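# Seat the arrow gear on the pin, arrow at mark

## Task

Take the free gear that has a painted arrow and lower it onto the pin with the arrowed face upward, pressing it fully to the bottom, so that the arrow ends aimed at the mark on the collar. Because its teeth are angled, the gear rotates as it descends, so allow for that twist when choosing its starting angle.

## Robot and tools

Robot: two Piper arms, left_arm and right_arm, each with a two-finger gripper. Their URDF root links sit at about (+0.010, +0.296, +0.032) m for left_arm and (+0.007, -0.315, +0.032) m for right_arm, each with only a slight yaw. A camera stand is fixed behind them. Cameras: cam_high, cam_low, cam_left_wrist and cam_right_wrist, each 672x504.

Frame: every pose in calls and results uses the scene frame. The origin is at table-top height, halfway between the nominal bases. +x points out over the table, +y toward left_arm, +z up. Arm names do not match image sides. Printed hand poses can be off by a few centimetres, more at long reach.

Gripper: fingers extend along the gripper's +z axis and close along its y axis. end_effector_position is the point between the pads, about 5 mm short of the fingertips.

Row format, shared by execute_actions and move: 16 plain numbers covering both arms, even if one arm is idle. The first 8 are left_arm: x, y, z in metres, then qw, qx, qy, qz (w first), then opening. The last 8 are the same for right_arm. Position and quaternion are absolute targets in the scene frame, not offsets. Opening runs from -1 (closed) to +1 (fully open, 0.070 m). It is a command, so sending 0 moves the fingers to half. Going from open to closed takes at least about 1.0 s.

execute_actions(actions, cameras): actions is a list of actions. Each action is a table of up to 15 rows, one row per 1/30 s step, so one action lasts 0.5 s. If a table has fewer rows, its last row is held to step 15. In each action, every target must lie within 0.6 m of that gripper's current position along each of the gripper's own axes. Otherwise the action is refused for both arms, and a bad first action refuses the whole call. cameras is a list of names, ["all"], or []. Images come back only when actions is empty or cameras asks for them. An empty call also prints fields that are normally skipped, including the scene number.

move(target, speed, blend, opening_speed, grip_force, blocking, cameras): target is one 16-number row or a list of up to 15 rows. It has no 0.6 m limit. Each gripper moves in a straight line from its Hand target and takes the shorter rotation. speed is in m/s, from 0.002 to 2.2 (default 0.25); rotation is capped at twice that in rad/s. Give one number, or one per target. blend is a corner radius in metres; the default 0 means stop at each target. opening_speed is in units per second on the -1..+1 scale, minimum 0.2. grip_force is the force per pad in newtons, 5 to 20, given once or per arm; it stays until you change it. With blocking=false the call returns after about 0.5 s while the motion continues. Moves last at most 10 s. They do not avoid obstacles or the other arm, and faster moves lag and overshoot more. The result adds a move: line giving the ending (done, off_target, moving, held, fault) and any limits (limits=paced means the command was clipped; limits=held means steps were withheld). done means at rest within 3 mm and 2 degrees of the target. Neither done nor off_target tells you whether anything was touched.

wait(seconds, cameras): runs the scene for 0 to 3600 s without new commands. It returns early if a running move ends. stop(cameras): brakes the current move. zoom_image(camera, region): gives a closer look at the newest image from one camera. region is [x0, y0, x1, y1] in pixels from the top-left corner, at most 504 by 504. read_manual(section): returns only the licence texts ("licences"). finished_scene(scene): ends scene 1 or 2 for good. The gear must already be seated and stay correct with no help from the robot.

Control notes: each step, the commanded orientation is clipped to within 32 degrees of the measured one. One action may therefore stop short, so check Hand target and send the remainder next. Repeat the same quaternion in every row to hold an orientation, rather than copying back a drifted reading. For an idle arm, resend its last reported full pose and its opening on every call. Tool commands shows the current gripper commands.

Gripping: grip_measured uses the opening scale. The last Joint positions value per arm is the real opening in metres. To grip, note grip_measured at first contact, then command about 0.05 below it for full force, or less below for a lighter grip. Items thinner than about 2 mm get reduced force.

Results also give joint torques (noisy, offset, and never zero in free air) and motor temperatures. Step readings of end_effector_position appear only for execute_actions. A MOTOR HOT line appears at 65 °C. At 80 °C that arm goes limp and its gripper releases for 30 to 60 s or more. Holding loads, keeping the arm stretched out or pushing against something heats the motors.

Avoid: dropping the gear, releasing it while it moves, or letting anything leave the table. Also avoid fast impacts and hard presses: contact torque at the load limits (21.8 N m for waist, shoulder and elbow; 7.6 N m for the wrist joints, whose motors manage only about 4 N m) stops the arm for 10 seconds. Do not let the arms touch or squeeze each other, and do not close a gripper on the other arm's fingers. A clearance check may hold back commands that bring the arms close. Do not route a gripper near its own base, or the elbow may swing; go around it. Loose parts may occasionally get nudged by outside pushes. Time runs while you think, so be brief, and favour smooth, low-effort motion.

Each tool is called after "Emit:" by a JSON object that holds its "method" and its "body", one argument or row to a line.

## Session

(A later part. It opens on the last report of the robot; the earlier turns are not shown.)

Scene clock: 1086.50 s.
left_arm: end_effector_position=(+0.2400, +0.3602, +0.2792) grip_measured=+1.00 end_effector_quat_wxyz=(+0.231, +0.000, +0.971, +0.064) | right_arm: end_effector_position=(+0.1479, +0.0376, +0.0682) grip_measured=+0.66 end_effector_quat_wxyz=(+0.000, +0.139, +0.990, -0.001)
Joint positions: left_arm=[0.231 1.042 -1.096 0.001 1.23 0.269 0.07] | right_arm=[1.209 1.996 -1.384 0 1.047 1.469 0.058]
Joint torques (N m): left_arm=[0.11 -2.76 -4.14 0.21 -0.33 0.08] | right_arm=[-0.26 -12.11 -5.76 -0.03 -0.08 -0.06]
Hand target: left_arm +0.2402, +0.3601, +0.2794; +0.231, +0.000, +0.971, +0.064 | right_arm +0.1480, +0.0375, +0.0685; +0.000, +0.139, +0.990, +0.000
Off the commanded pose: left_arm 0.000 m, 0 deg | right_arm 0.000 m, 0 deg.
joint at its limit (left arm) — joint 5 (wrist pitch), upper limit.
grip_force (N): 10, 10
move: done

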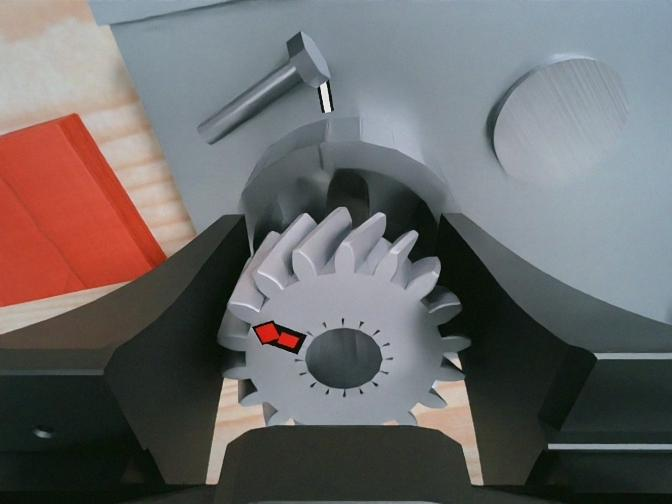

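Emit:
{"method": "move", "body": {
  "target": [
    [0.2402,0.3601,0.2794,0.231,0,0.971,0.064,1,0.1490,0.0365,0.0655,0,0.1392,0.9903,0,0.5]
  ],
  "speed": 0.03,
  "cameras": ["cam_right_wrist"]
}}

Emit:
{"method": "zoom_image", "body": {
  "camera": "cam_right_wrist",
  "region": [240, 150, 460, 430]
}}

Scene clock: 1094.47 s.
left_arm: end_effector_position=(+0.2400, +0.3602, +0.2792) grip_measured=+1.00 end_effector_quat_wxyz=(+0.231, +0.000, +0.971, +0.064) | right_arm: end_effector_position=(+0.1487, +0.0368, +0.0660) grip_measured=+0.66 end_effector_quat_wxyz=(+0.000, +0.139, +0.990, +0.001)
Joint positions: left_arm=[0.231 1.042 -1.096 0.001 1.23 0.269 0.07] | right_arm=[1.206 1.996 -1.374 0.001 1.035 1.465 0.058]
Joint torques (N m): left_arm=[0.12 -2.76 -4.14 0.21 -0.33 0.09] | right_arm=[-0.23 -9.64 -6.56 -0.3 0.12 0.09]
Hand target: left_arm +0.2402, +0.3601, +0.2794; +0.231, +0.000, +0.971, +0.064 | right_arm +0.1490, +0.0365, +0.0655; +0.000, +0.139, +0.990, +0.000
Off the commanded pose: left_arm 0.000 m, 0 deg | right_arm 0.001 m, 0 deg.
joint at its limit (left arm) — joint 5 (wrist pitch), upper limit.
grip_force (N): 10, 10
move: done

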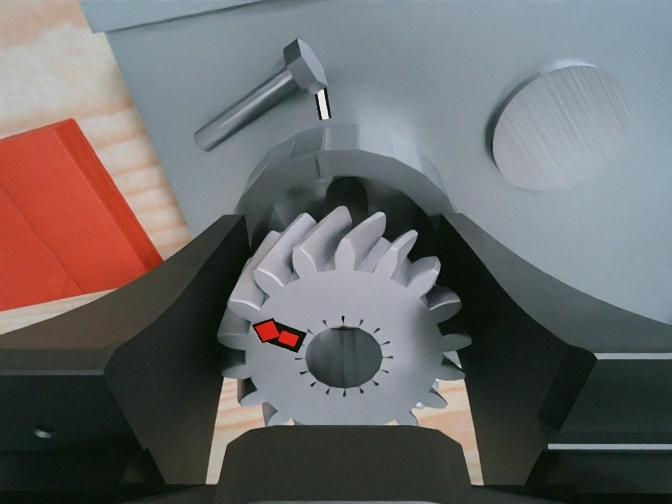

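Scaled by 1.800 from the camera's image (finer frame: 960x720).

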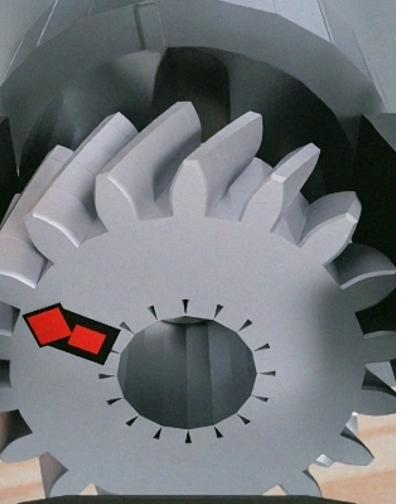

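Emit:
{"method": "move", "body": {
  "target": [
    [0.2402,0.3601,0.2794,0.231,0,0.971,0.064,1,0.1490,0.0366,0.0660,0,0.1392,0.9903,0,0.95]
  ],
  "speed": 0.03,
  "opening_speed": 0.4,
  "cameras": ["cam_right_wrist","cam_low"]
}}

Emit:
{"method": "zoom_image", "body": {
  "camera": "cam_right_wrist",
  "region": [200, 100, 480, 430]
}}

Emit:
{"method": "zoom_image", "body": {
  "camera": "cam_low",
  "region": [370, 190, 470, 290]
}}

Scene clock: 1105.60 s.
left_arm: end_effector_position=(+0.2400, +0.3602, +0.2792) grip_measured=+1.00 end_effector_quat_wxyz=(+0.231, +0.000, +0.971, +0.064) | right_arm: end_effector_position=(+0.1493, +0.0367, +0.0665) grip_measured=+0.95 end_effector_quat_wxyz=(+0.000, +0.139, +0.990, +0.001)
Joint positions: left_arm=[0.231 1.042 -1.096 0.001 1.23 0.269 0.07] | right_arm=[1.205 1.996 -1.376 0 1.037 1.465 0.068]
Joint torques (N m): left_arm=[0.13 -2.75 -4.15 0.21 -0.33 0.09] | right_arm=[0.76 -8.89 -5.15 0.12 0.05 0.06]
Hand target: left_arm +0.2402, +0.3601, +0.2794; +0.231, +0.000, +0.971, +0.064 | right_arm +0.1490, +0.0366, +0.0660; +0.000, +0.139, +0.990, +0.000
Off the commanded pose: left_arm 0.000 m, 0 deg | right_arm 0.001 m, 0 deg.
joint at its limit (left arm) — joint 5 (wrist pitch), upper limit.
grip_force (N): 10, 10
move: done
Images, in order (width x height): cam_low 672x504, cam_right_wrist 672x504.

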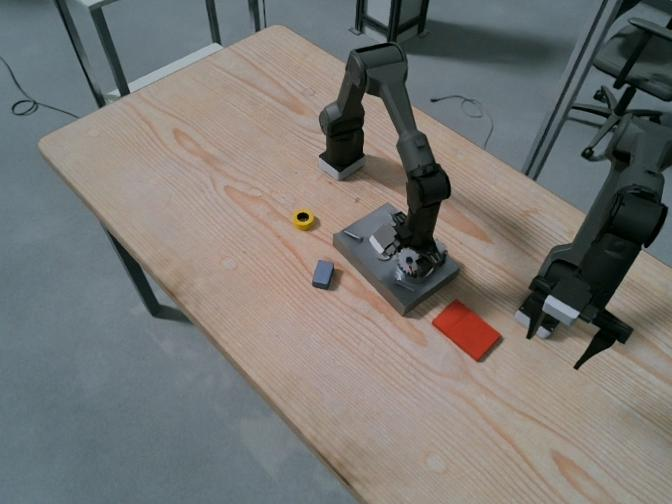

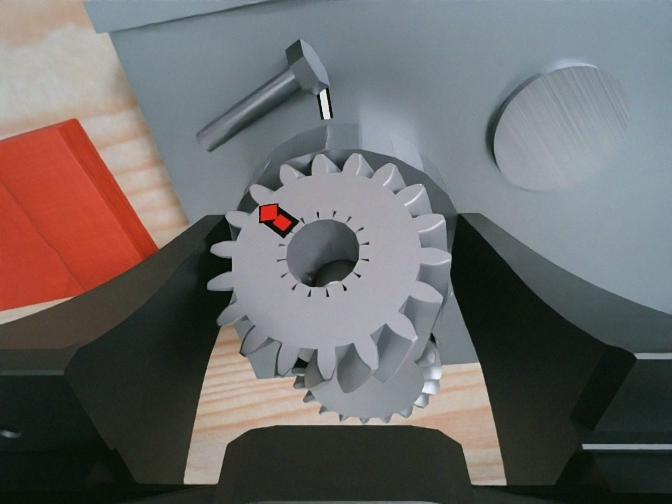

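Scaled by 1.527 from the camera's image (finer frame: 960x720).

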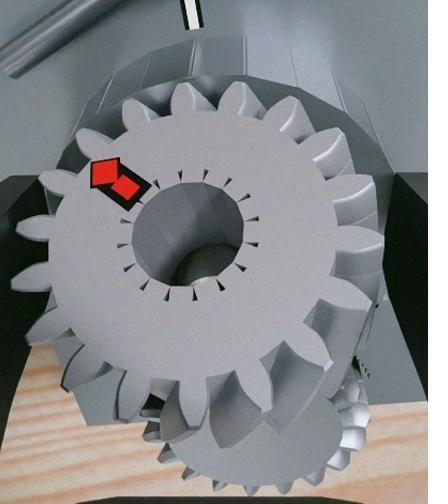

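Scaled by 5.040 from the camera's image (finer frame: 960x720).

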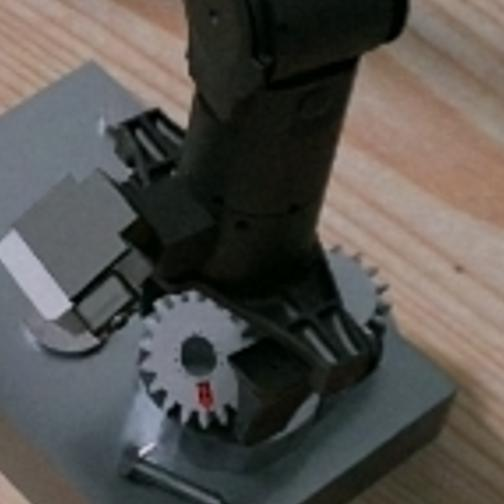

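Emit:
{"method": "zoom_image", "body": {
  "camera": "cam_low",
  "region": [394, 242, 429, 278]
}}

Emit:
{"method": "zoom_image", "body": {
  "camera": "cam_right_wrist",
  "region": [270, 200, 380, 310]
}}

Scaled by 14.000 from the camera's image (finer frame: 960x720).

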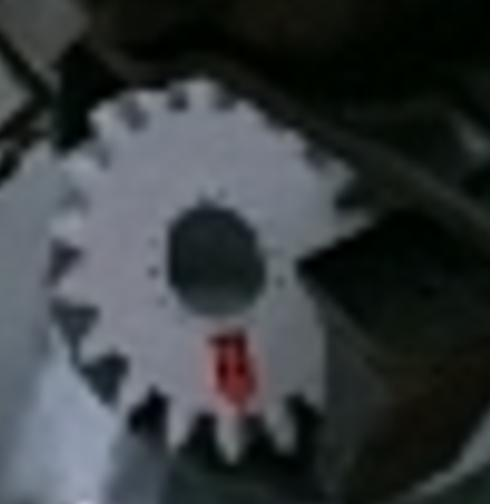

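Scaled by 4.582 from the camera's image (finer frame: 960x720).

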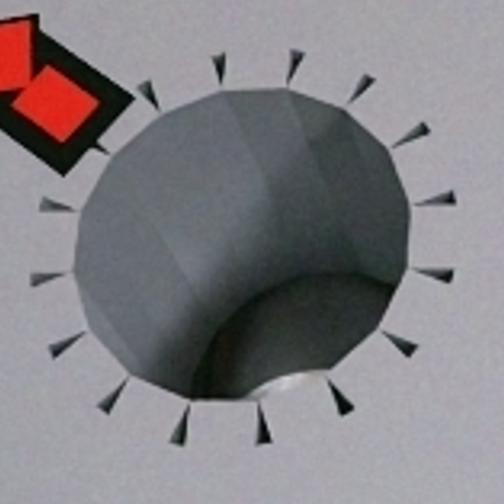

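Emit:
{"method": "move", "body": {
  "target": [
    [0.2402,0.3601,0.2794,0.231,0,0.971,0.064,1,0.1490,0.0366,0.076,0,0.1392,0.9903,0,1],
    [0.2402,0.3601,0.2794,0.231,0,0.971,0.064,1,0.1500,0.0410,0.076,0,0.1392,0.9903,0,1],
    [0.2402,0.3601,0.2794,0.231,0,0.971,0.064,1,0.1500,0.0410,0.063,0,0.1392,0.9903,0,1]
  ],
  "speed": 0.05,
  "cameras": ["cam_right_wrist"]
}}

Scene clock: 1143.53 s.
left_arm: end_effector_position=(+0.2400, +0.3602, +0.2792) grip_measured=+1.00 end_effector_quat_wxyz=(+0.231, +0.000, +0.971, +0.064) | right_arm: end_effector_position=(+0.1502, +0.0411, +0.0627) grip_measured=+1.00 end_effector_quat_wxyz=(+0.000, +0.139, +0.990, +0.000)
Joint positions: left_arm=[0.231 1.042 -1.096 0.001 1.23 0.269 0.07] | right_arm=[1.207 2.016 -1.394 0 1.036 1.467 0.07]
Joint torques (N m): left_arm=[0.13 -2.75 -4.15 0.21 -0.33 0.09] | right_arm=[0.18 -10.18 -5.23 0.09 0.08 0.15]
Hand target: left_arm +0.2402, +0.3601, +0.2794; +0.231, +0.000, +0.971, +0.064 | right_arm +0.1500, +0.0410, +0.0630; +0.000, +0.139, +0.990, +0.000
Off the commanded pose: left_arm 0.000 m, 0 deg | right_arm 0.000 m, 0 deg.
joint at its limit (left arm) — joint 5 (wrist pitch), upper limit.
grip_force (N): 10, 10
move: done

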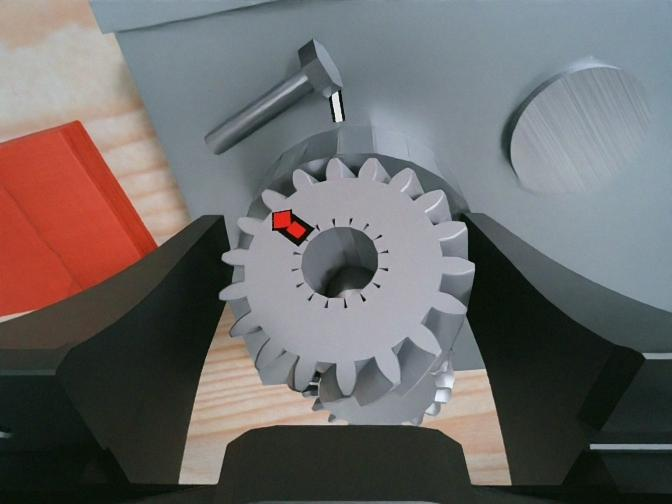

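Emit:
{"method": "move", "body": {
  "target": [
    [0.2402,0.3601,0.2794,0.231,0,0.971,0.064,1,0.1500,0.0410,0.060,0,0.1392,0.9903,0,1],
    [0.2402,0.3601,0.2794,0.231,0,0.971,0.064,1,0.1500,0.0410,0.060,0,0.1392,0.9903,0,0.45],
    [0.2402,0.3601,0.2794,0.231,0,0.971,0.064,1,0.1500,0.0410,0.1,0,0.1392,0.9903,0,0.45]
  ],
  "speed": 0.05,
  "grip_force": 14,
  "cameras": ["cam_right_wrist"]
}}

Scene clock: 1150.90 s.
left_arm: end_effector_position=(+0.2400, +0.3602, +0.2792) grip_measured=+1.00 end_effector_quat_wxyz=(+0.231, +0.000, +0.971, +0.064) | right_arm: end_effector_position=(+0.1502, +0.0410, +0.1004) grip_measured=+0.71 end_effector_quat_wxyz=(+0.000, +0.139, +0.990, +0.000)
Joint positions: left_arm=[0.231 1.042 -1.096 0.001 1.23 0.269 0.07] | right_arm=[1.207 1.966 -1.473 0 1.165 1.467 0.06]
Joint torques (N m): left_arm=[0.12 -2.74 -4.15 0.21 -0.33 0.1] | right_arm=[0.83 -10.77 -7.21 0.13 -0.09 0.1]
Hand target: left_arm +0.2402, +0.3601, +0.2794; +0.231, +0.000, +0.971, +0.064 | right_arm +0.1500, +0.0410, +0.1000; +0.000, +0.139, +0.990, +0.000
Off the commanded pose: left_arm 0.000 m, 0 deg | right_arm 0.000 m, 0 deg.
joint at its limit (left arm) — joint 5 (wrist pitch), upper limit.
grip_force (N): 14, 14
move: done

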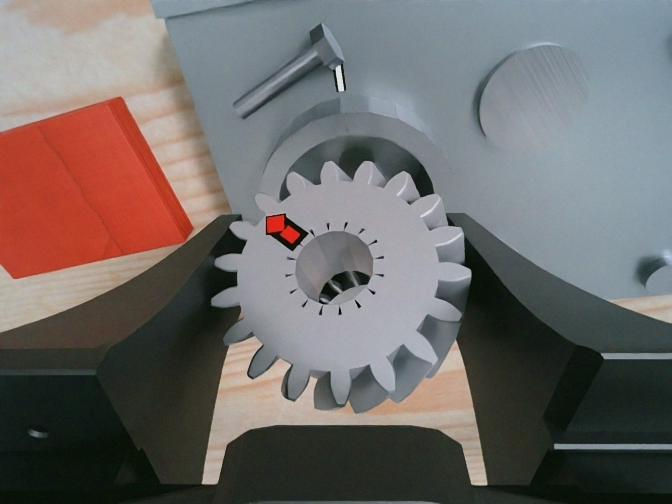

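Emit:
{"method": "move", "body": {
  "target": [
    [0.2402,0.3601,0.2794,0.231,0,0.971,0.064,1,0.1066,-0.0658,0.1,0,0.1219,0.9925,0,0.45],
    [0.2402,0.3601,0.2794,0.231,0,0.971,0.064,1,0.1066,-0.0658,0.070,0,0.1219,0.9925,0,0.45],
    [0.2402,0.3601,0.2794,0.231,0,0.971,0.064,1,0.1066,-0.0658,0.045,0,0.1219,0.9925,0,0.45]
  ],
  "speed": [0.12,0.1,0.03],
  "cameras": ["cam_right_wrist","cam_low"]
}}

Emit:
{"method": "zoom_image", "body": {
  "camera": "cam_low",
  "region": [350, 190, 450, 290]
}}

Scene clock: 1162.37 s.
left_arm: end_effector_position=(+0.2400, +0.3602, +0.2792) grip_measured=+1.00 end_effector_quat_wxyz=(+0.231, +0.000, +0.971, +0.064) | right_arm: end_effector_position=(+0.1066, -0.0657, +0.0453) grip_measured=+0.71 end_effector_quat_wxyz=(+0.000, +0.122, +0.993, +0.000)
Joint positions: left_arm=[0.231 1.042 -1.096 0.001 1.23 0.269 0.07] | right_arm=[1.209 1.705 -0.827 0 0.78 1.435 0.06]
Joint torques (N m): left_arm=[0.13 -2.74 -4.15 0.21 -0.33 0.1] | right_arm=[0.25 -5.68 -4.14 -0.04 -0.31 0.08]
Hand target: left_arm +0.2402, +0.3601, +0.2794; +0.231, +0.000, +0.971, +0.064 | right_arm +0.1066, -0.0658, +0.0450; +0.000, +0.122, +0.993, +0.000
Off the commanded pose: left_arm 0.000 m, 0 deg | right_arm 0.000 m, 0 deg.
joint at its limit (left arm) — joint 5 (wrist pitch), upper limit.
grip_force (N): 14, 14
move: done
Images, in order (width x height): cam_low 672x504, cam_right_wrist 672x504.

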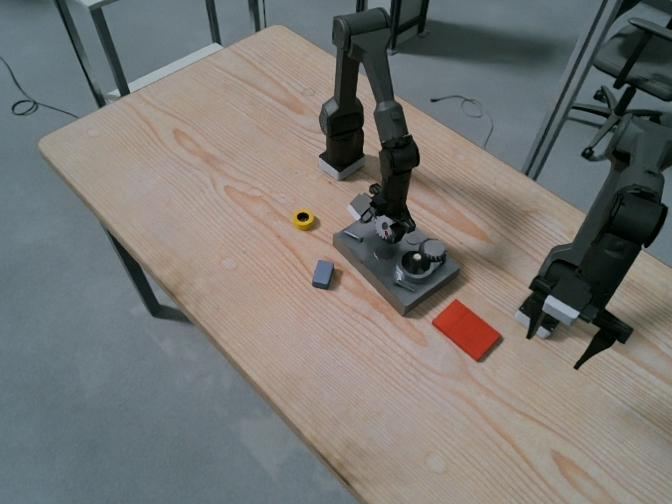

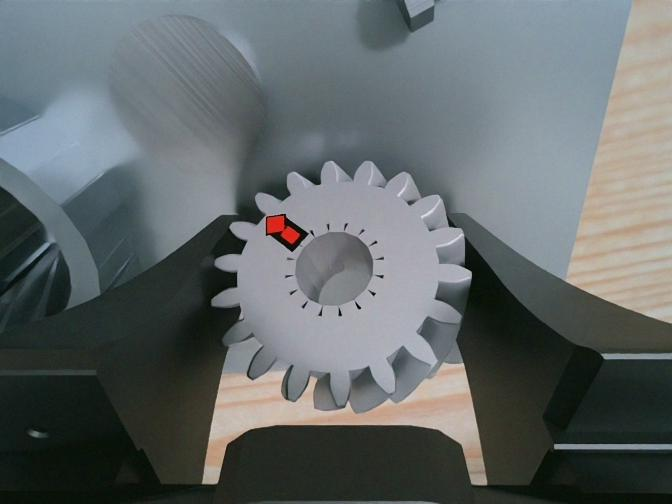

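Scaled by 5.040 from the camera's image (finer frame: 960x720).

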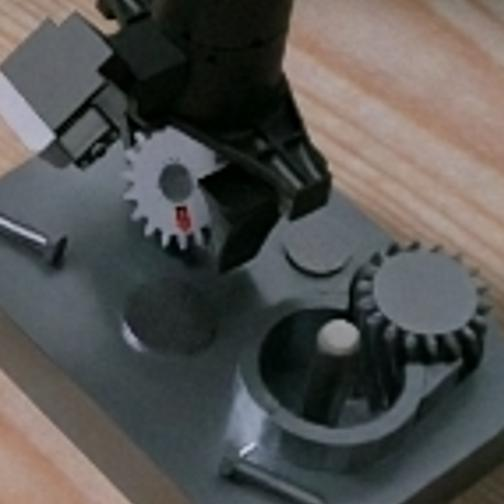

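Emit:
{"method": "move", "body": {
  "target": [
    [0.2402,0.3601,0.2794,0.231,0,0.971,0.064,1,0.1066,-0.0658,0.036,0,0.1219,0.9925,0,0.45]
  ],
  "speed": 0.03,
  "grip_force": 9,
  "cameras": ["cam_right_wrist"]
}}

Scene clock: 1166.73 s.
left_arm: end_effector_position=(+0.2400, +0.3602, +0.2792) grip_measured=+1.00 end_effector_quat_wxyz=(+0.231, +0.000, +0.971, +0.064) | right_arm: end_effector_position=(+0.1063, -0.0665, +0.0387) grip_measured=+0.65 end_effector_quat_wxyz=(+0.000, +0.122, +0.993, -0.001)
Joint positions: left_arm=[0.231 1.042 -1.096 0.001 1.23 0.269 0.07] | right_arm=[1.209 1.721 -0.815 0 0.754 1.435 0.058]
Joint torques (N m): left_arm=[0.12 -2.75 -4.15 0.21 -0.33 0.1] | right_arm=[-0.38 7.63 2.02 -0.18 -3.43 0.04]
Hand target: left_arm +0.2402, +0.3601, +0.2794; +0.231, +0.000, +0.971, +0.064 | right_arm +0.1066, -0.0658, +0.0360; +0.000, +0.122, +0.993, +0.000
Off the commanded pose: left_arm 0.000 m, 0 deg | right_arm 0.003 m, 0 deg.
joint at its limit (left arm) — joint 5 (wrist pitch), upper limit.
grip_force (N): 9, 9
move: done

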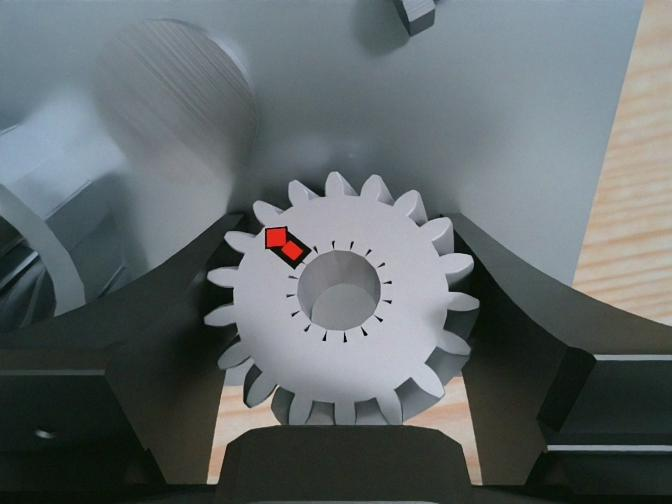

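Emit:
{"method": "move", "body": {
  "target": [
    [0.2402,0.3601,0.2794,0.231,0,0.971,0.064,1,0.1063,-0.0665,0.0405,0,0.1219,0.9925,0,0.45],
    [0.2402,0.3601,0.2794,0.231,0,0.971,0.064,1,0.1063,-0.0665,0.0405,0,0.1219,0.9925,0,1],
    [0.2402,0.3601,0.2794,0.231,0,0.971,0.064,1,0.1066,-0.0658,0.068,0,0.1219,0.9925,0,1]
  ],
  "speed": 0.05,
  "cameras": ["cam_right_wrist"]
}}

Scene clock: 1173.50 s.
left_arm: end_effector_position=(+0.2400, +0.3602, +0.2792) grip_measured=+1.00 end_effector_quat_wxyz=(+0.231, +0.000, +0.971, +0.064) | right_arm: end_effector_position=(+0.1067, -0.0656, +0.0683) grip_measured=+1.00 end_effector_quat_wxyz=(+0.000, +0.122, +0.993, +0.000)
Joint positions: left_arm=[0.231 1.042 -1.096 0.001 1.23 0.269 0.07] | right_arm=[1.209 1.652 -0.87 0 0.876 1.435 0.07]
Joint torques (N m): left_arm=[0.12 -2.76 -4.15 0.21 -0.33 0.1] | right_arm=[-0.34 -5.98 -5.54 0.01 -0.03 0.05]
Motor temperatures (°C): left_arm=[31 31 31 32 33 32] | right_arm=[28 38 30 36 39 32]
Hand target: left_arm +0.2402, +0.3601, +0.2794; +0.231, +0.000, +0.971, +0.064 | right_arm +0.1066, -0.0658, +0.0680; +0.000, +0.122, +0.993, +0.000
Off the commanded pose: left_arm 0.000 m, 0 deg | right_arm 0.000 m, 0 deg.
joint at its limit (left arm) — joint 5 (wrist pitch), upper limit.
grip_force (N): 9, 9
move: done

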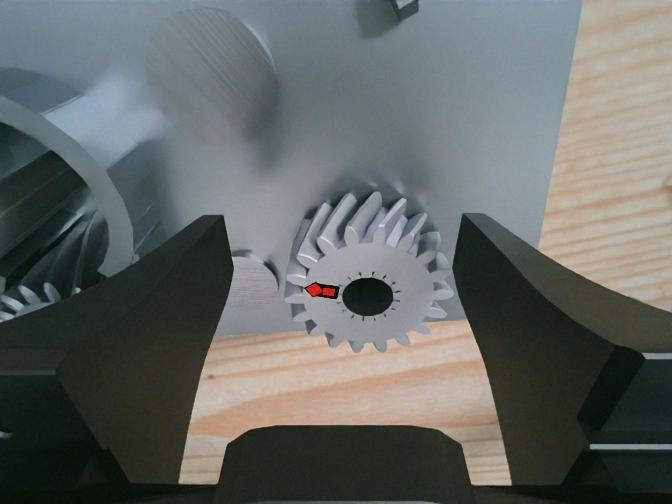

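Emit:
{"method": "move", "body": {
  "target": [
    [0.2402,0.3601,0.2794,0.231,0,0.971,0.064,1,0.0642,-0.0645,0.068,0,-0.0872,0.9962,0,1]
  ],
  "speed": 0.1,
  "cameras": ["cam_right_wrist"]
}}

Scene clock: 1183.77 s.
left_arm: end_effector_position=(+0.2400, +0.3602, +0.2792) grip_measured=+1.00 end_effector_quat_wxyz=(+0.231, +0.000, +0.971, +0.064) | right_arm: end_effector_position=(+0.0642, -0.0644, +0.0680) grip_measured=+1.00 end_effector_quat_wxyz=(+0.000, -0.088, +0.996, +0.000)
Joint positions: left_arm=[0.231 1.042 -1.096 0.001 1.23 0.269 0.07] | right_arm=[1.365 1.617 -0.825 0 0.866 1.17 0.07]
Joint torques (N m): left_arm=[0.12 -2.74 -4.15 0.21 -0.33 0.1] | right_arm=[0.01 -6.45 -4.06 -0.03 -0.11 0.13]
Hand target: left_arm +0.2402, +0.3601, +0.2794; +0.231, +0.000, +0.971, +0.064 | right_arm +0.0642, -0.0645, +0.0680; +0.000, -0.087, +0.996, +0.000
Off the commanded pose: left_arm 0.000 m, 0 deg | right_arm 0.000 m, 0 deg.
joint at its limit (left arm) — joint 5 (wrist pitch), upper limit.
grip_force (N): 9, 9
move: done

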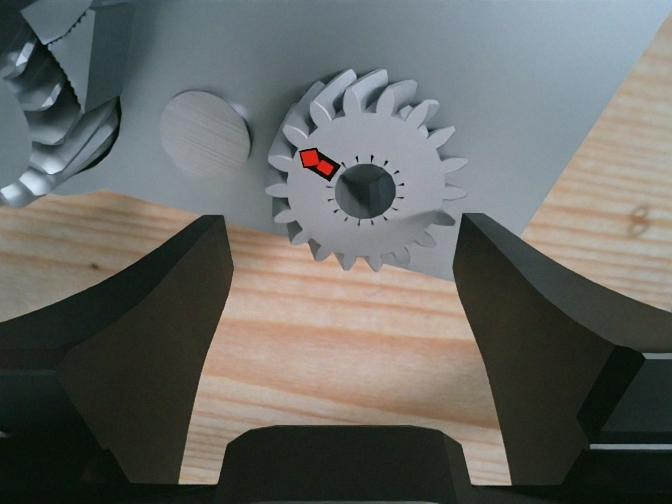

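Emit:
{"method": "move", "body": {
  "target": [
    [0.2402,0.3601,0.2794,0.231,0,0.971,0.064,1,0.0687,-0.0705,0.068,0,-0.0872,0.9962,0,1],
    [0.2402,0.3601,0.2794,0.231,0,0.971,0.064,1,0.0687,-0.0705,0.060,0,-0.0872,0.9962,0,1]
  ],
  "speed": 0.08,
  "cameras": ["cam_right_wrist","cam_low"]
}}

Emit:
{"method": "zoom_image", "body": {
  "camera": "cam_low",
  "region": [350, 190, 430, 270]
}}

Scene clock: 1192.77 s.
left_arm: end_effector_position=(+0.2400, +0.3602, +0.2792) grip_measured=+1.00 end_effector_quat_wxyz=(+0.231, +0.000, +0.971, +0.064) | right_arm: end_effector_position=(+0.0688, -0.0706, +0.0598) grip_measured=+1.00 end_effector_quat_wxyz=(+0.000, -0.087, +0.996, +0.000)
Joint positions: left_arm=[0.231 1.042 -1.096 0.001 1.23 0.269 0.07] | right_arm=[1.341 1.62 -0.788 0 0.827 1.148 0.07]
Joint torques (N m): left_arm=[0.13 -2.73 -4.15 0.21 -0.33 0.1] | right_arm=[0.67 -5.67 -5.12 -0.06 0.07 0.15]
Hand target: left_arm +0.2402, +0.3601, +0.2794; +0.231, +0.000, +0.971, +0.064 | right_arm +0.0687, -0.0705, +0.0600; +0.000, -0.087, +0.996, +0.000
Off the commanded pose: left_arm 0.000 m, 0 deg | right_arm 0.000 m, 0 deg.
joint at its limit (left arm) — joint 5 (wrist pitch), upper limit.
grip_force (N): 9, 9
move: done
Images, in order (width x height): cam_low 672x504, cam_right_wrist 672x504.

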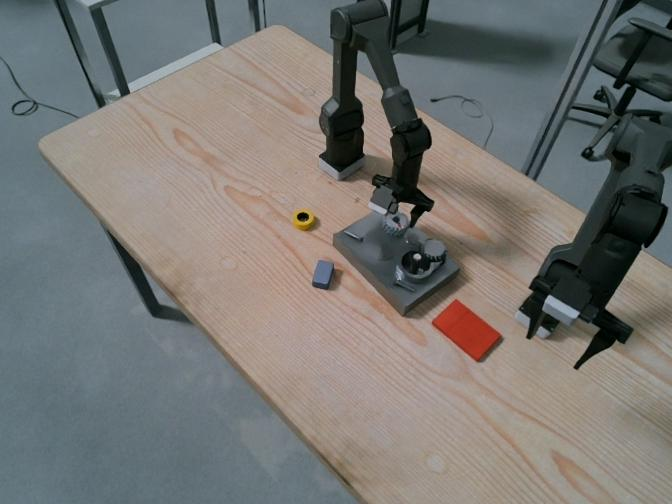

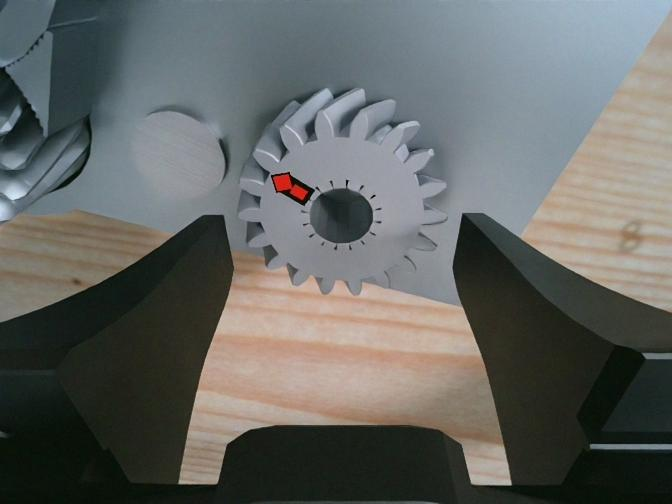

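Scaled by 6.300 from the camera's image (finer frame: 960x720).

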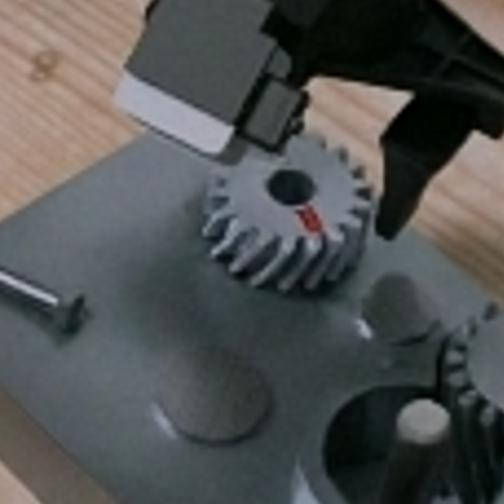

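Emit:
{"method": "move", "body": {
  "target": [
    [0.2402,0.3601,0.2794,0.231,0,0.971,0.064,1,0.0685,-0.0702,0.054,0,-0.0872,0.9962,0,1]
  ],
  "speed": 0.06,
  "cameras": ["cam_right_wrist"]
}}

Scene clock: 1198.17 s.
left_arm: end_effector_position=(+0.2400, +0.3602, +0.2792) grip_measured=+1.00 end_effector_quat_wxyz=(+0.231, +0.000, +0.971, +0.064) | right_arm: end_effector_position=(+0.0688, -0.0698, +0.0544) grip_measured=+1.00 end_effector_quat_wxyz=(+0.000, -0.087, +0.996, +0.001)
Joint positions: left_arm=[0.231 1.042 -1.096 0.001 1.23 0.269 0.07] | right_arm=[1.342 1.635 -0.779 0 0.801 1.149 0.07]
Joint torques (N m): left_arm=[0.14 -2.74 -4.15 0.21 -0.33 0.11] | right_arm=[0.77 -4.92 -3.62 -0.14 0.11 0.06]
Motor temperatures (°C): left_arm=[31 31 31 32 33 32] | right_arm=[28 37 30 36 34 32]
Hand target: left_arm +0.2402, +0.3601, +0.2794; +0.231, +0.000, +0.971, +0.064 | right_arm +0.0685, -0.0702, +0.0540; +0.000, -0.087, +0.996, +0.000
Off the commanded pose: left_arm 0.000 m, 0 deg | right_arm 0.001 m, 0 deg.
joint at its limit (left arm) — joint 5 (wrist pitch), upper limit.
grip_force (N): 9, 9
move: done

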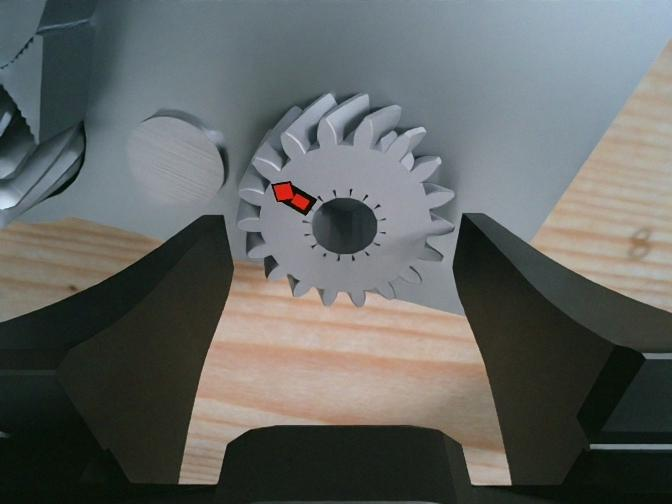

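Emit:
{"method": "move", "body": {
  "target": [
    [0.2402,0.3601,0.2794,0.231,0,0.971,0.064,1,0.0685,-0.0703,0.040,0,-0.0872,0.9962,0,1],
    [0.2402,0.3601,0.2794,0.231,0,0.971,0.064,1,0.0685,-0.0703,0.040,0,-0.0872,0.9962,0,0.4]
  ],
  "speed": 0.05,
  "grip_force": 18,
  "cameras": ["cam_right_wrist"]
}}

Scene clock: 1203.13 s.
left_arm: end_effector_position=(+0.2400, +0.3602, +0.2792) grip_measured=+1.00 end_effector_quat_wxyz=(+0.231, +0.000, +0.971, +0.064) | right_arm: end_effector_position=(+0.0686, -0.0705, +0.0398) grip_measured=+0.69 end_effector_quat_wxyz=(+0.000, -0.087, +0.996, +0.000)
Joint positions: left_arm=[0.231 1.042 -1.096 0.001 1.23 0.269 0.07] | right_arm=[1.342 1.672 -0.752 0 0.739 1.149 0.059]
Joint torques (N m): left_arm=[0.12 -2.75 -4.15 0.21 -0.33 0.11] | right_arm=[-0.16 -5.92 -4.63 0.01 -0.06 -0.02]
Hand target: left_arm +0.2402, +0.3601, +0.2794; +0.231, +0.000, +0.971, +0.064 | right_arm +0.0685, -0.0703, +0.0400; +0.000, -0.087, +0.996, +0.000
Off the commanded pose: left_arm 0.000 m, 0 deg | right_arm 0.000 m, 0 deg.
joint at its limit (left arm) — joint 5 (wrist pitch), upper limit.
grip_force (N): 18, 18
move: done

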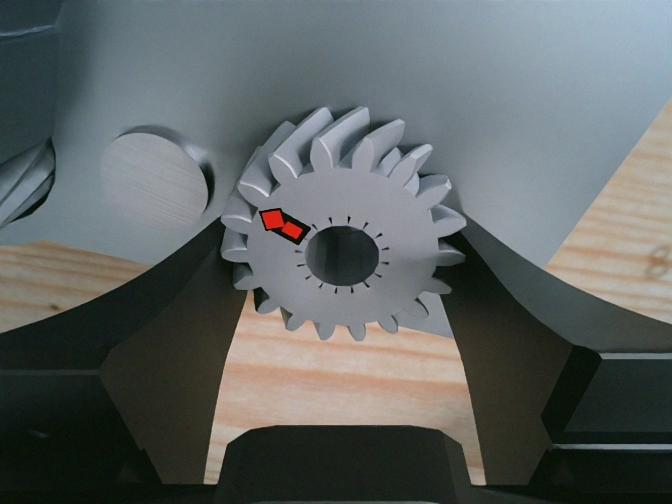

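Emit:
{"method": "move", "body": {
  "target": [
    [0.2402,0.3601,0.2794,0.231,0,0.971,0.064,1,0.0685,-0.0703,0.106,0,-0.0872,0.9962,0,0.4],
    [0.2402,0.3601,0.2794,0.231,0,0.971,0.064,1,0.1290,0.0400,0.106,0,0.1175,0.9931,0,0.4],
    [0.2402,0.3601,0.2794,0.231,0,0.971,0.064,1,0.1290,0.0400,0.0875,0,0.1175,0.9931,0,0.4]
  ],
  "speed": [0.12,0.12,0.04],
  "cameras": ["cam_right_wrist","cam_low"]
}}

Emit:
{"method": "zoom_image", "body": {
  "camera": "cam_right_wrist",
  "region": [260, 180, 430, 330]
}}

Emit:
{"method": "zoom_image", "body": {
  "camera": "cam_low",
  "region": [370, 190, 470, 290]
}}

Scene clock: 1225.27 s.
left_arm: end_effector_position=(+0.2400, +0.3602, +0.2792) grip_measured=+1.00 end_effector_quat_wxyz=(+0.231, +0.000, +0.971, +0.064) | right_arm: end_effector_position=(+0.1290, +0.0400, +0.0873) grip_measured=+0.69 end_effector_quat_wxyz=(+0.000, +0.118, +0.993, +0.000)
Joint positions: left_arm=[0.231 1.042 -1.096 0.001 1.23 0.269 0.07] | right_arm=[1.258 1.954 -1.398 0 1.102 1.475 0.059]
Joint torques (N m): left_arm=[0.12 -2.73 -4.15 0.21 -0.33 0.11] | right_arm=[0.58 -11.32 -6.94 -0.1 0.03 -0.07]
Hand target: left_arm +0.2402, +0.3601, +0.2794; +0.231, +0.000, +0.971, +0.064 | right_arm +0.1290, +0.0400, +0.0875; +0.000, +0.117, +0.993, +0.000
Off the commanded pose: left_arm 0.000 m, 0 deg | right_arm 0.000 m, 0 deg.
joint at its limit (left arm) — joint 5 (wrist pitch), upper limit.
grip_force (N): 18, 18
move: done
Images, in order (width x height): cam_low 672x504, cam_right_wrist 672x504.

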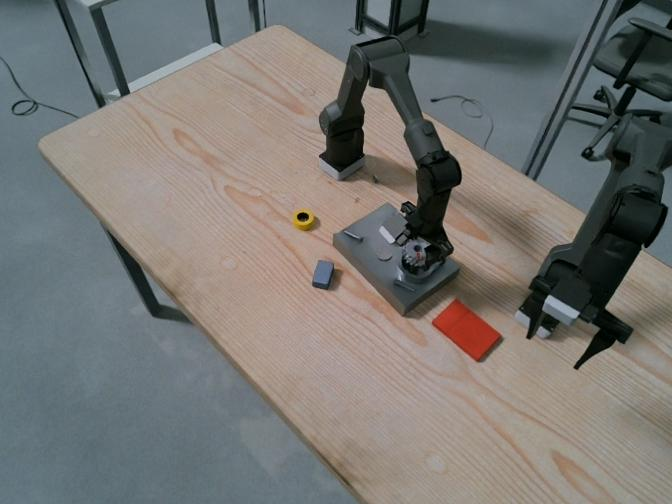

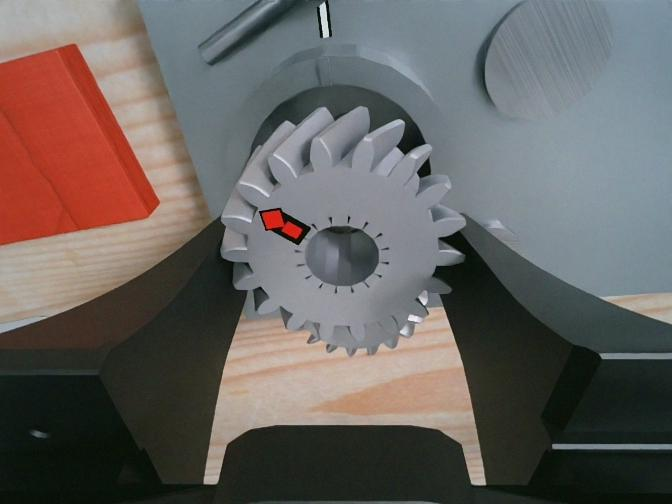

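Scaled by 2.965 from the camera's image (finer frame: 960x720).

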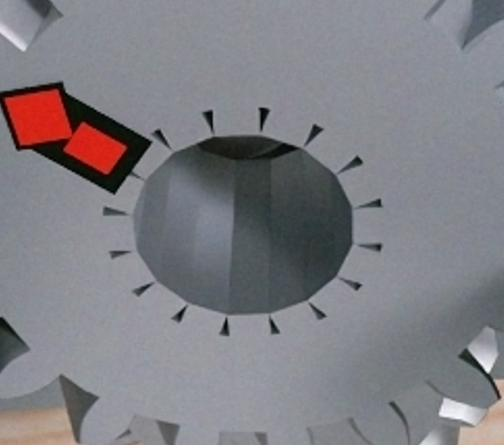

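Scaled by 5.040 from the camera's image (finer frame: 960x720).

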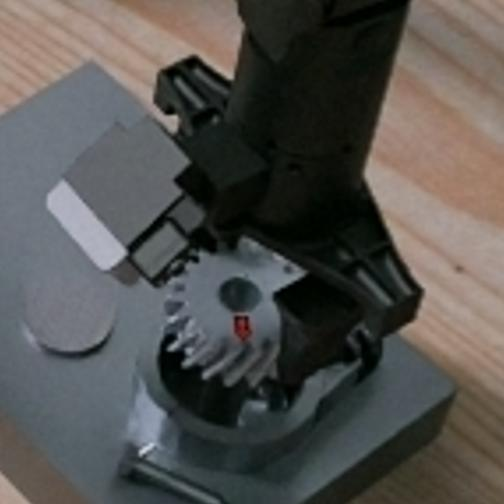

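Emit:
{"method": "zoom_image", "body": {
  "camera": "cam_right_wrist",
  "region": [320, 218, 365, 242]
}}

Emit:
{"method": "zoom_image", "body": {
  "camera": "cam_low",
  "region": [405, 240, 430, 260]
}}

Scaled by 11.200 from the camera's image (finer frame: 960x720).

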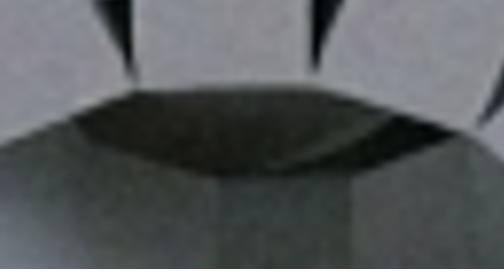

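Scaled by 20.160 from the camera's image (finer frame: 960x720).

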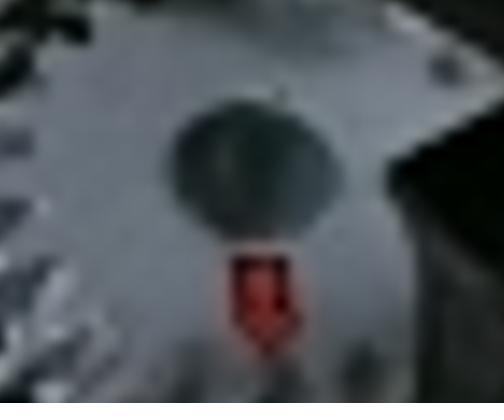

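Emit:
{"method": "move", "body": {
  "target": [
    [0.2402,0.3601,0.2794,0.231,0,0.971,0.064,1,0.1287,0.0412,0.0875,0,0.1175,0.9931,0,0.4]
  ],
  "speed": 0.02,
  "cameras": ["cam_right_wrist"]
}}

Emit:
{"method": "zoom_image", "body": {
  "camera": "cam_right_wrist",
  "region": [320, 218, 365, 242]
}}

Scene clock: 1240.57 s.
left_arm: end_effector_position=(+0.2400, +0.3602, +0.2792) grip_measured=+1.00 end_effector_quat_wxyz=(+0.231, +0.000, +0.971, +0.064) | right_arm: end_effector_position=(+0.1290, +0.0413, +0.0881) grip_measured=+0.69 end_effector_quat_wxyz=(+0.000, +0.118, +0.993, +0.001)
Joint positions: left_arm=[0.231 1.042 -1.096 0.001 1.23 0.269 0.07] | right_arm=[1.259 1.956 -1.405 0 1.105 1.476 0.059]
Joint torques (N m): left_arm=[0.12 -2.74 -4.16 0.21 -0.33 0.11] | right_arm=[0.19 -10.37 -7.33 -0.14 0.02 0.14]
Hand target: left_arm +0.2402, +0.3601, +0.2794; +0.231, +0.000, +0.971, +0.064 | right_arm +0.1287, +0.0412, +0.0875; +0.000, +0.117, +0.993, +0.000
Off the commanded pose: left_arm 0.000 m, 0 deg | right_arm 0.001 m, 0 deg.
joint at its limit (left arm) — joint 5 (wrist pitch), upper limit.
grip_force (N): 18, 18
move: done

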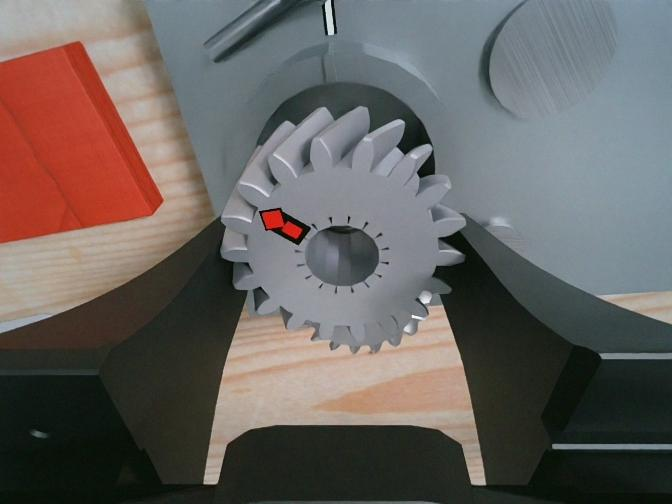

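Scaled by 11.200 from the camera's image (finer frame: 960x720).

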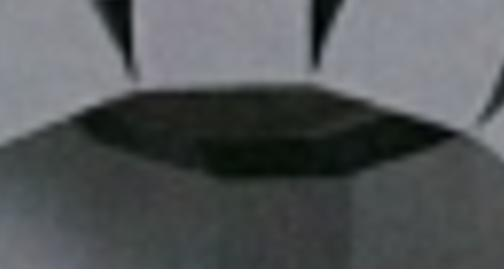

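Emit:
{"method": "move", "body": {
  "target": [
    [0.2402,0.3601,0.2794,0.231,0,0.971,0.064,1,0.1292,0.0411,0.0875,0,0.1175,0.9931,0,0.4],
    [0.2402,0.3601,0.2794,0.231,0,0.971,0.064,1,0.1292,0.0411,0.0835,0,0.1175,0.9931,0,0.4]
  ],
  "speed": 0.02,
  "cameras": ["cam_right_wrist"]
}}

Emit:
{"method": "zoom_image", "body": {
  "camera": "cam_right_wrist",
  "region": [290, 200, 400, 300]
}}

Scene clock: 1247.93 s.
left_arm: end_effector_position=(+0.2400, +0.3602, +0.2792) grip_measured=+1.00 end_effector_quat_wxyz=(+0.231, +0.000, +0.971, +0.064) | right_arm: end_effector_position=(+0.1296, +0.0419, +0.0851) grip_measured=+0.69 end_effector_quat_wxyz=(+0.001, +0.118, +0.993, +0.002)
Joint positions: left_arm=[0.231 1.042 -1.096 0.001 1.23 0.269 0.07] | right_arm=[1.258 1.96 -1.399 0 1.092 1.475 0.059]
Joint torques (N m): left_arm=[0.14 -2.74 -4.16 0.21 -0.33 0.12] | right_arm=[0.07 -7.55 -2.97 -0.04 -0.12 -0.05]
Hand target: left_arm +0.2402, +0.3601, +0.2794; +0.231, +0.000, +0.971, +0.064 | right_arm +0.1292, +0.0411, +0.0835; +0.000, +0.118, +0.993, +0.000
Off the commanded pose: left_arm 0.000 m, 0 deg | right_arm 0.002 m, 0 deg.
joint at its limit (left arm) — joint 5 (wrist pitch), upper limit.
grip_force (N): 18, 18
move: done

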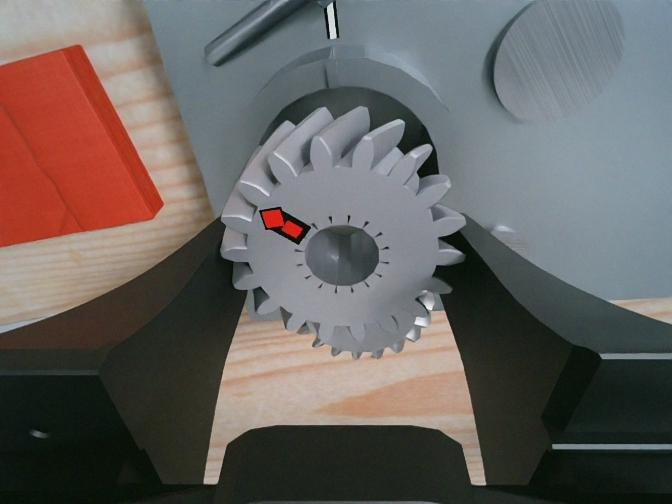

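Scaled by 4.582 from the camera's image (finer frame: 960x720).

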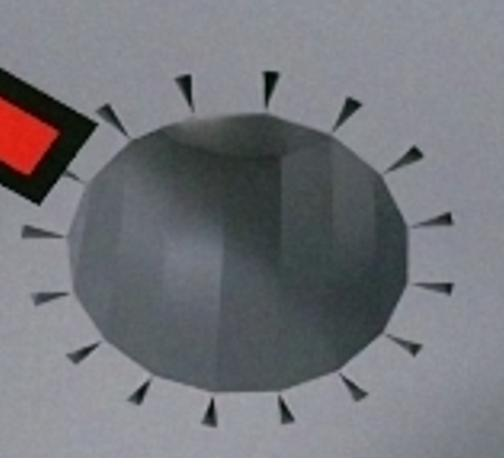

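Emit:
{"method": "move", "body": {
  "target": [
    [0.2402,0.3601,0.2794,0.231,0,0.971,0.064,1,0.1300,0.0422,0.0865,0,0.1175,0.9931,0,0.4],
    [0.2402,0.3601,0.2794,0.231,0,0.971,0.064,1,0.1300,0.0422,0.0830,0,0.1175,0.9931,0,0.4]
  ],
  "speed": 0.02,
  "cameras": ["cam_right_wrist","cam_low"]
}}

Emit:
{"method": "zoom_image", "body": {
  "camera": "cam_right_wrist",
  "region": [290, 200, 400, 300]
}}

Emit:
{"method": "zoom_image", "body": {
  "camera": "cam_low",
  "region": [370, 190, 470, 290]
}}

Scene clock: 1258.80 s.
left_arm: end_effector_position=(+0.2400, +0.3602, +0.2792) grip_measured=+1.00 end_effector_quat_wxyz=(+0.231, +0.000, +0.971, +0.064) | right_arm: end_effector_position=(+0.1304, +0.0429, +0.0844) grip_measured=+0.69 end_effector_quat_wxyz=(+0.001, +0.118, +0.993, +0.002)
Joint positions: left_arm=[0.231 1.042 -1.096 0.001 1.23 0.269 0.07] | right_arm=[1.257 1.966 -1.405 -0.001 1.093 1.475 0.059]
Joint torques (N m): left_arm=[0.13 -2.73 -4.16 0.21 -0.33 0.12] | right_arm=[0.8 -8.79 -3.84 0.09 -0.36 -0.08]
Hand target: left_arm +0.2402, +0.3601, +0.2794; +0.231, +0.000, +0.971, +0.064 | right_arm +0.1300, +0.0422, +0.0830; +0.000, +0.118, +0.993, +0.000
Off the commanded pose: left_arm 0.000 m, 0 deg | right_arm 0.002 m, 0 deg.
joint at its limit (left arm) — joint 5 (wrist pitch), upper limit.
grip_force (N): 18, 18
move: done
Images, in order (width x height): cam_low 672x504, cam_right_wrist 672x504.

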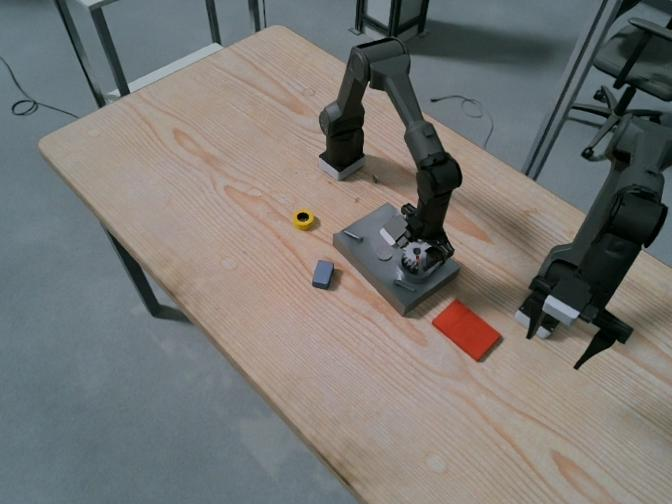

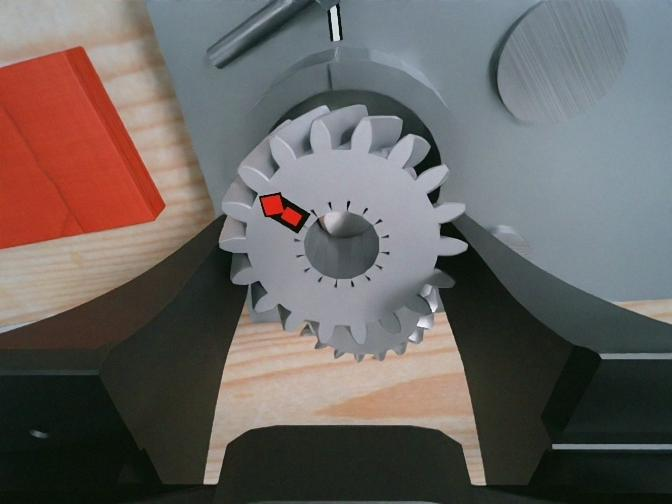

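Scaled by 4.582 from the camera's image (finer frame: 960x720).

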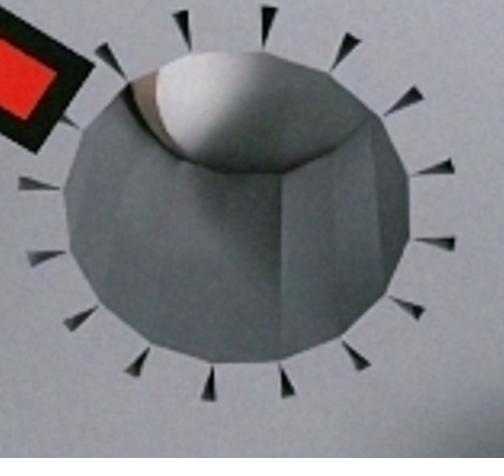

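Scaled by 5.040 from the camera's image (finer frame: 960x720).

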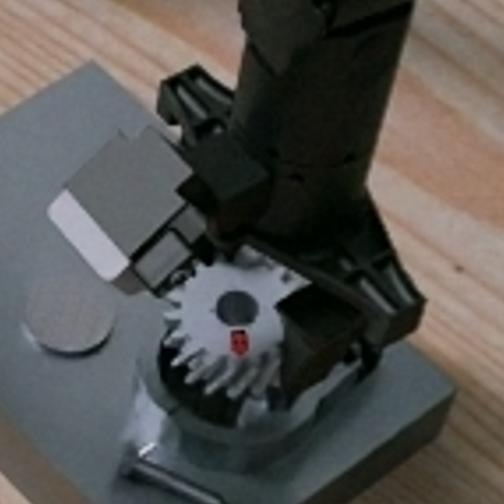

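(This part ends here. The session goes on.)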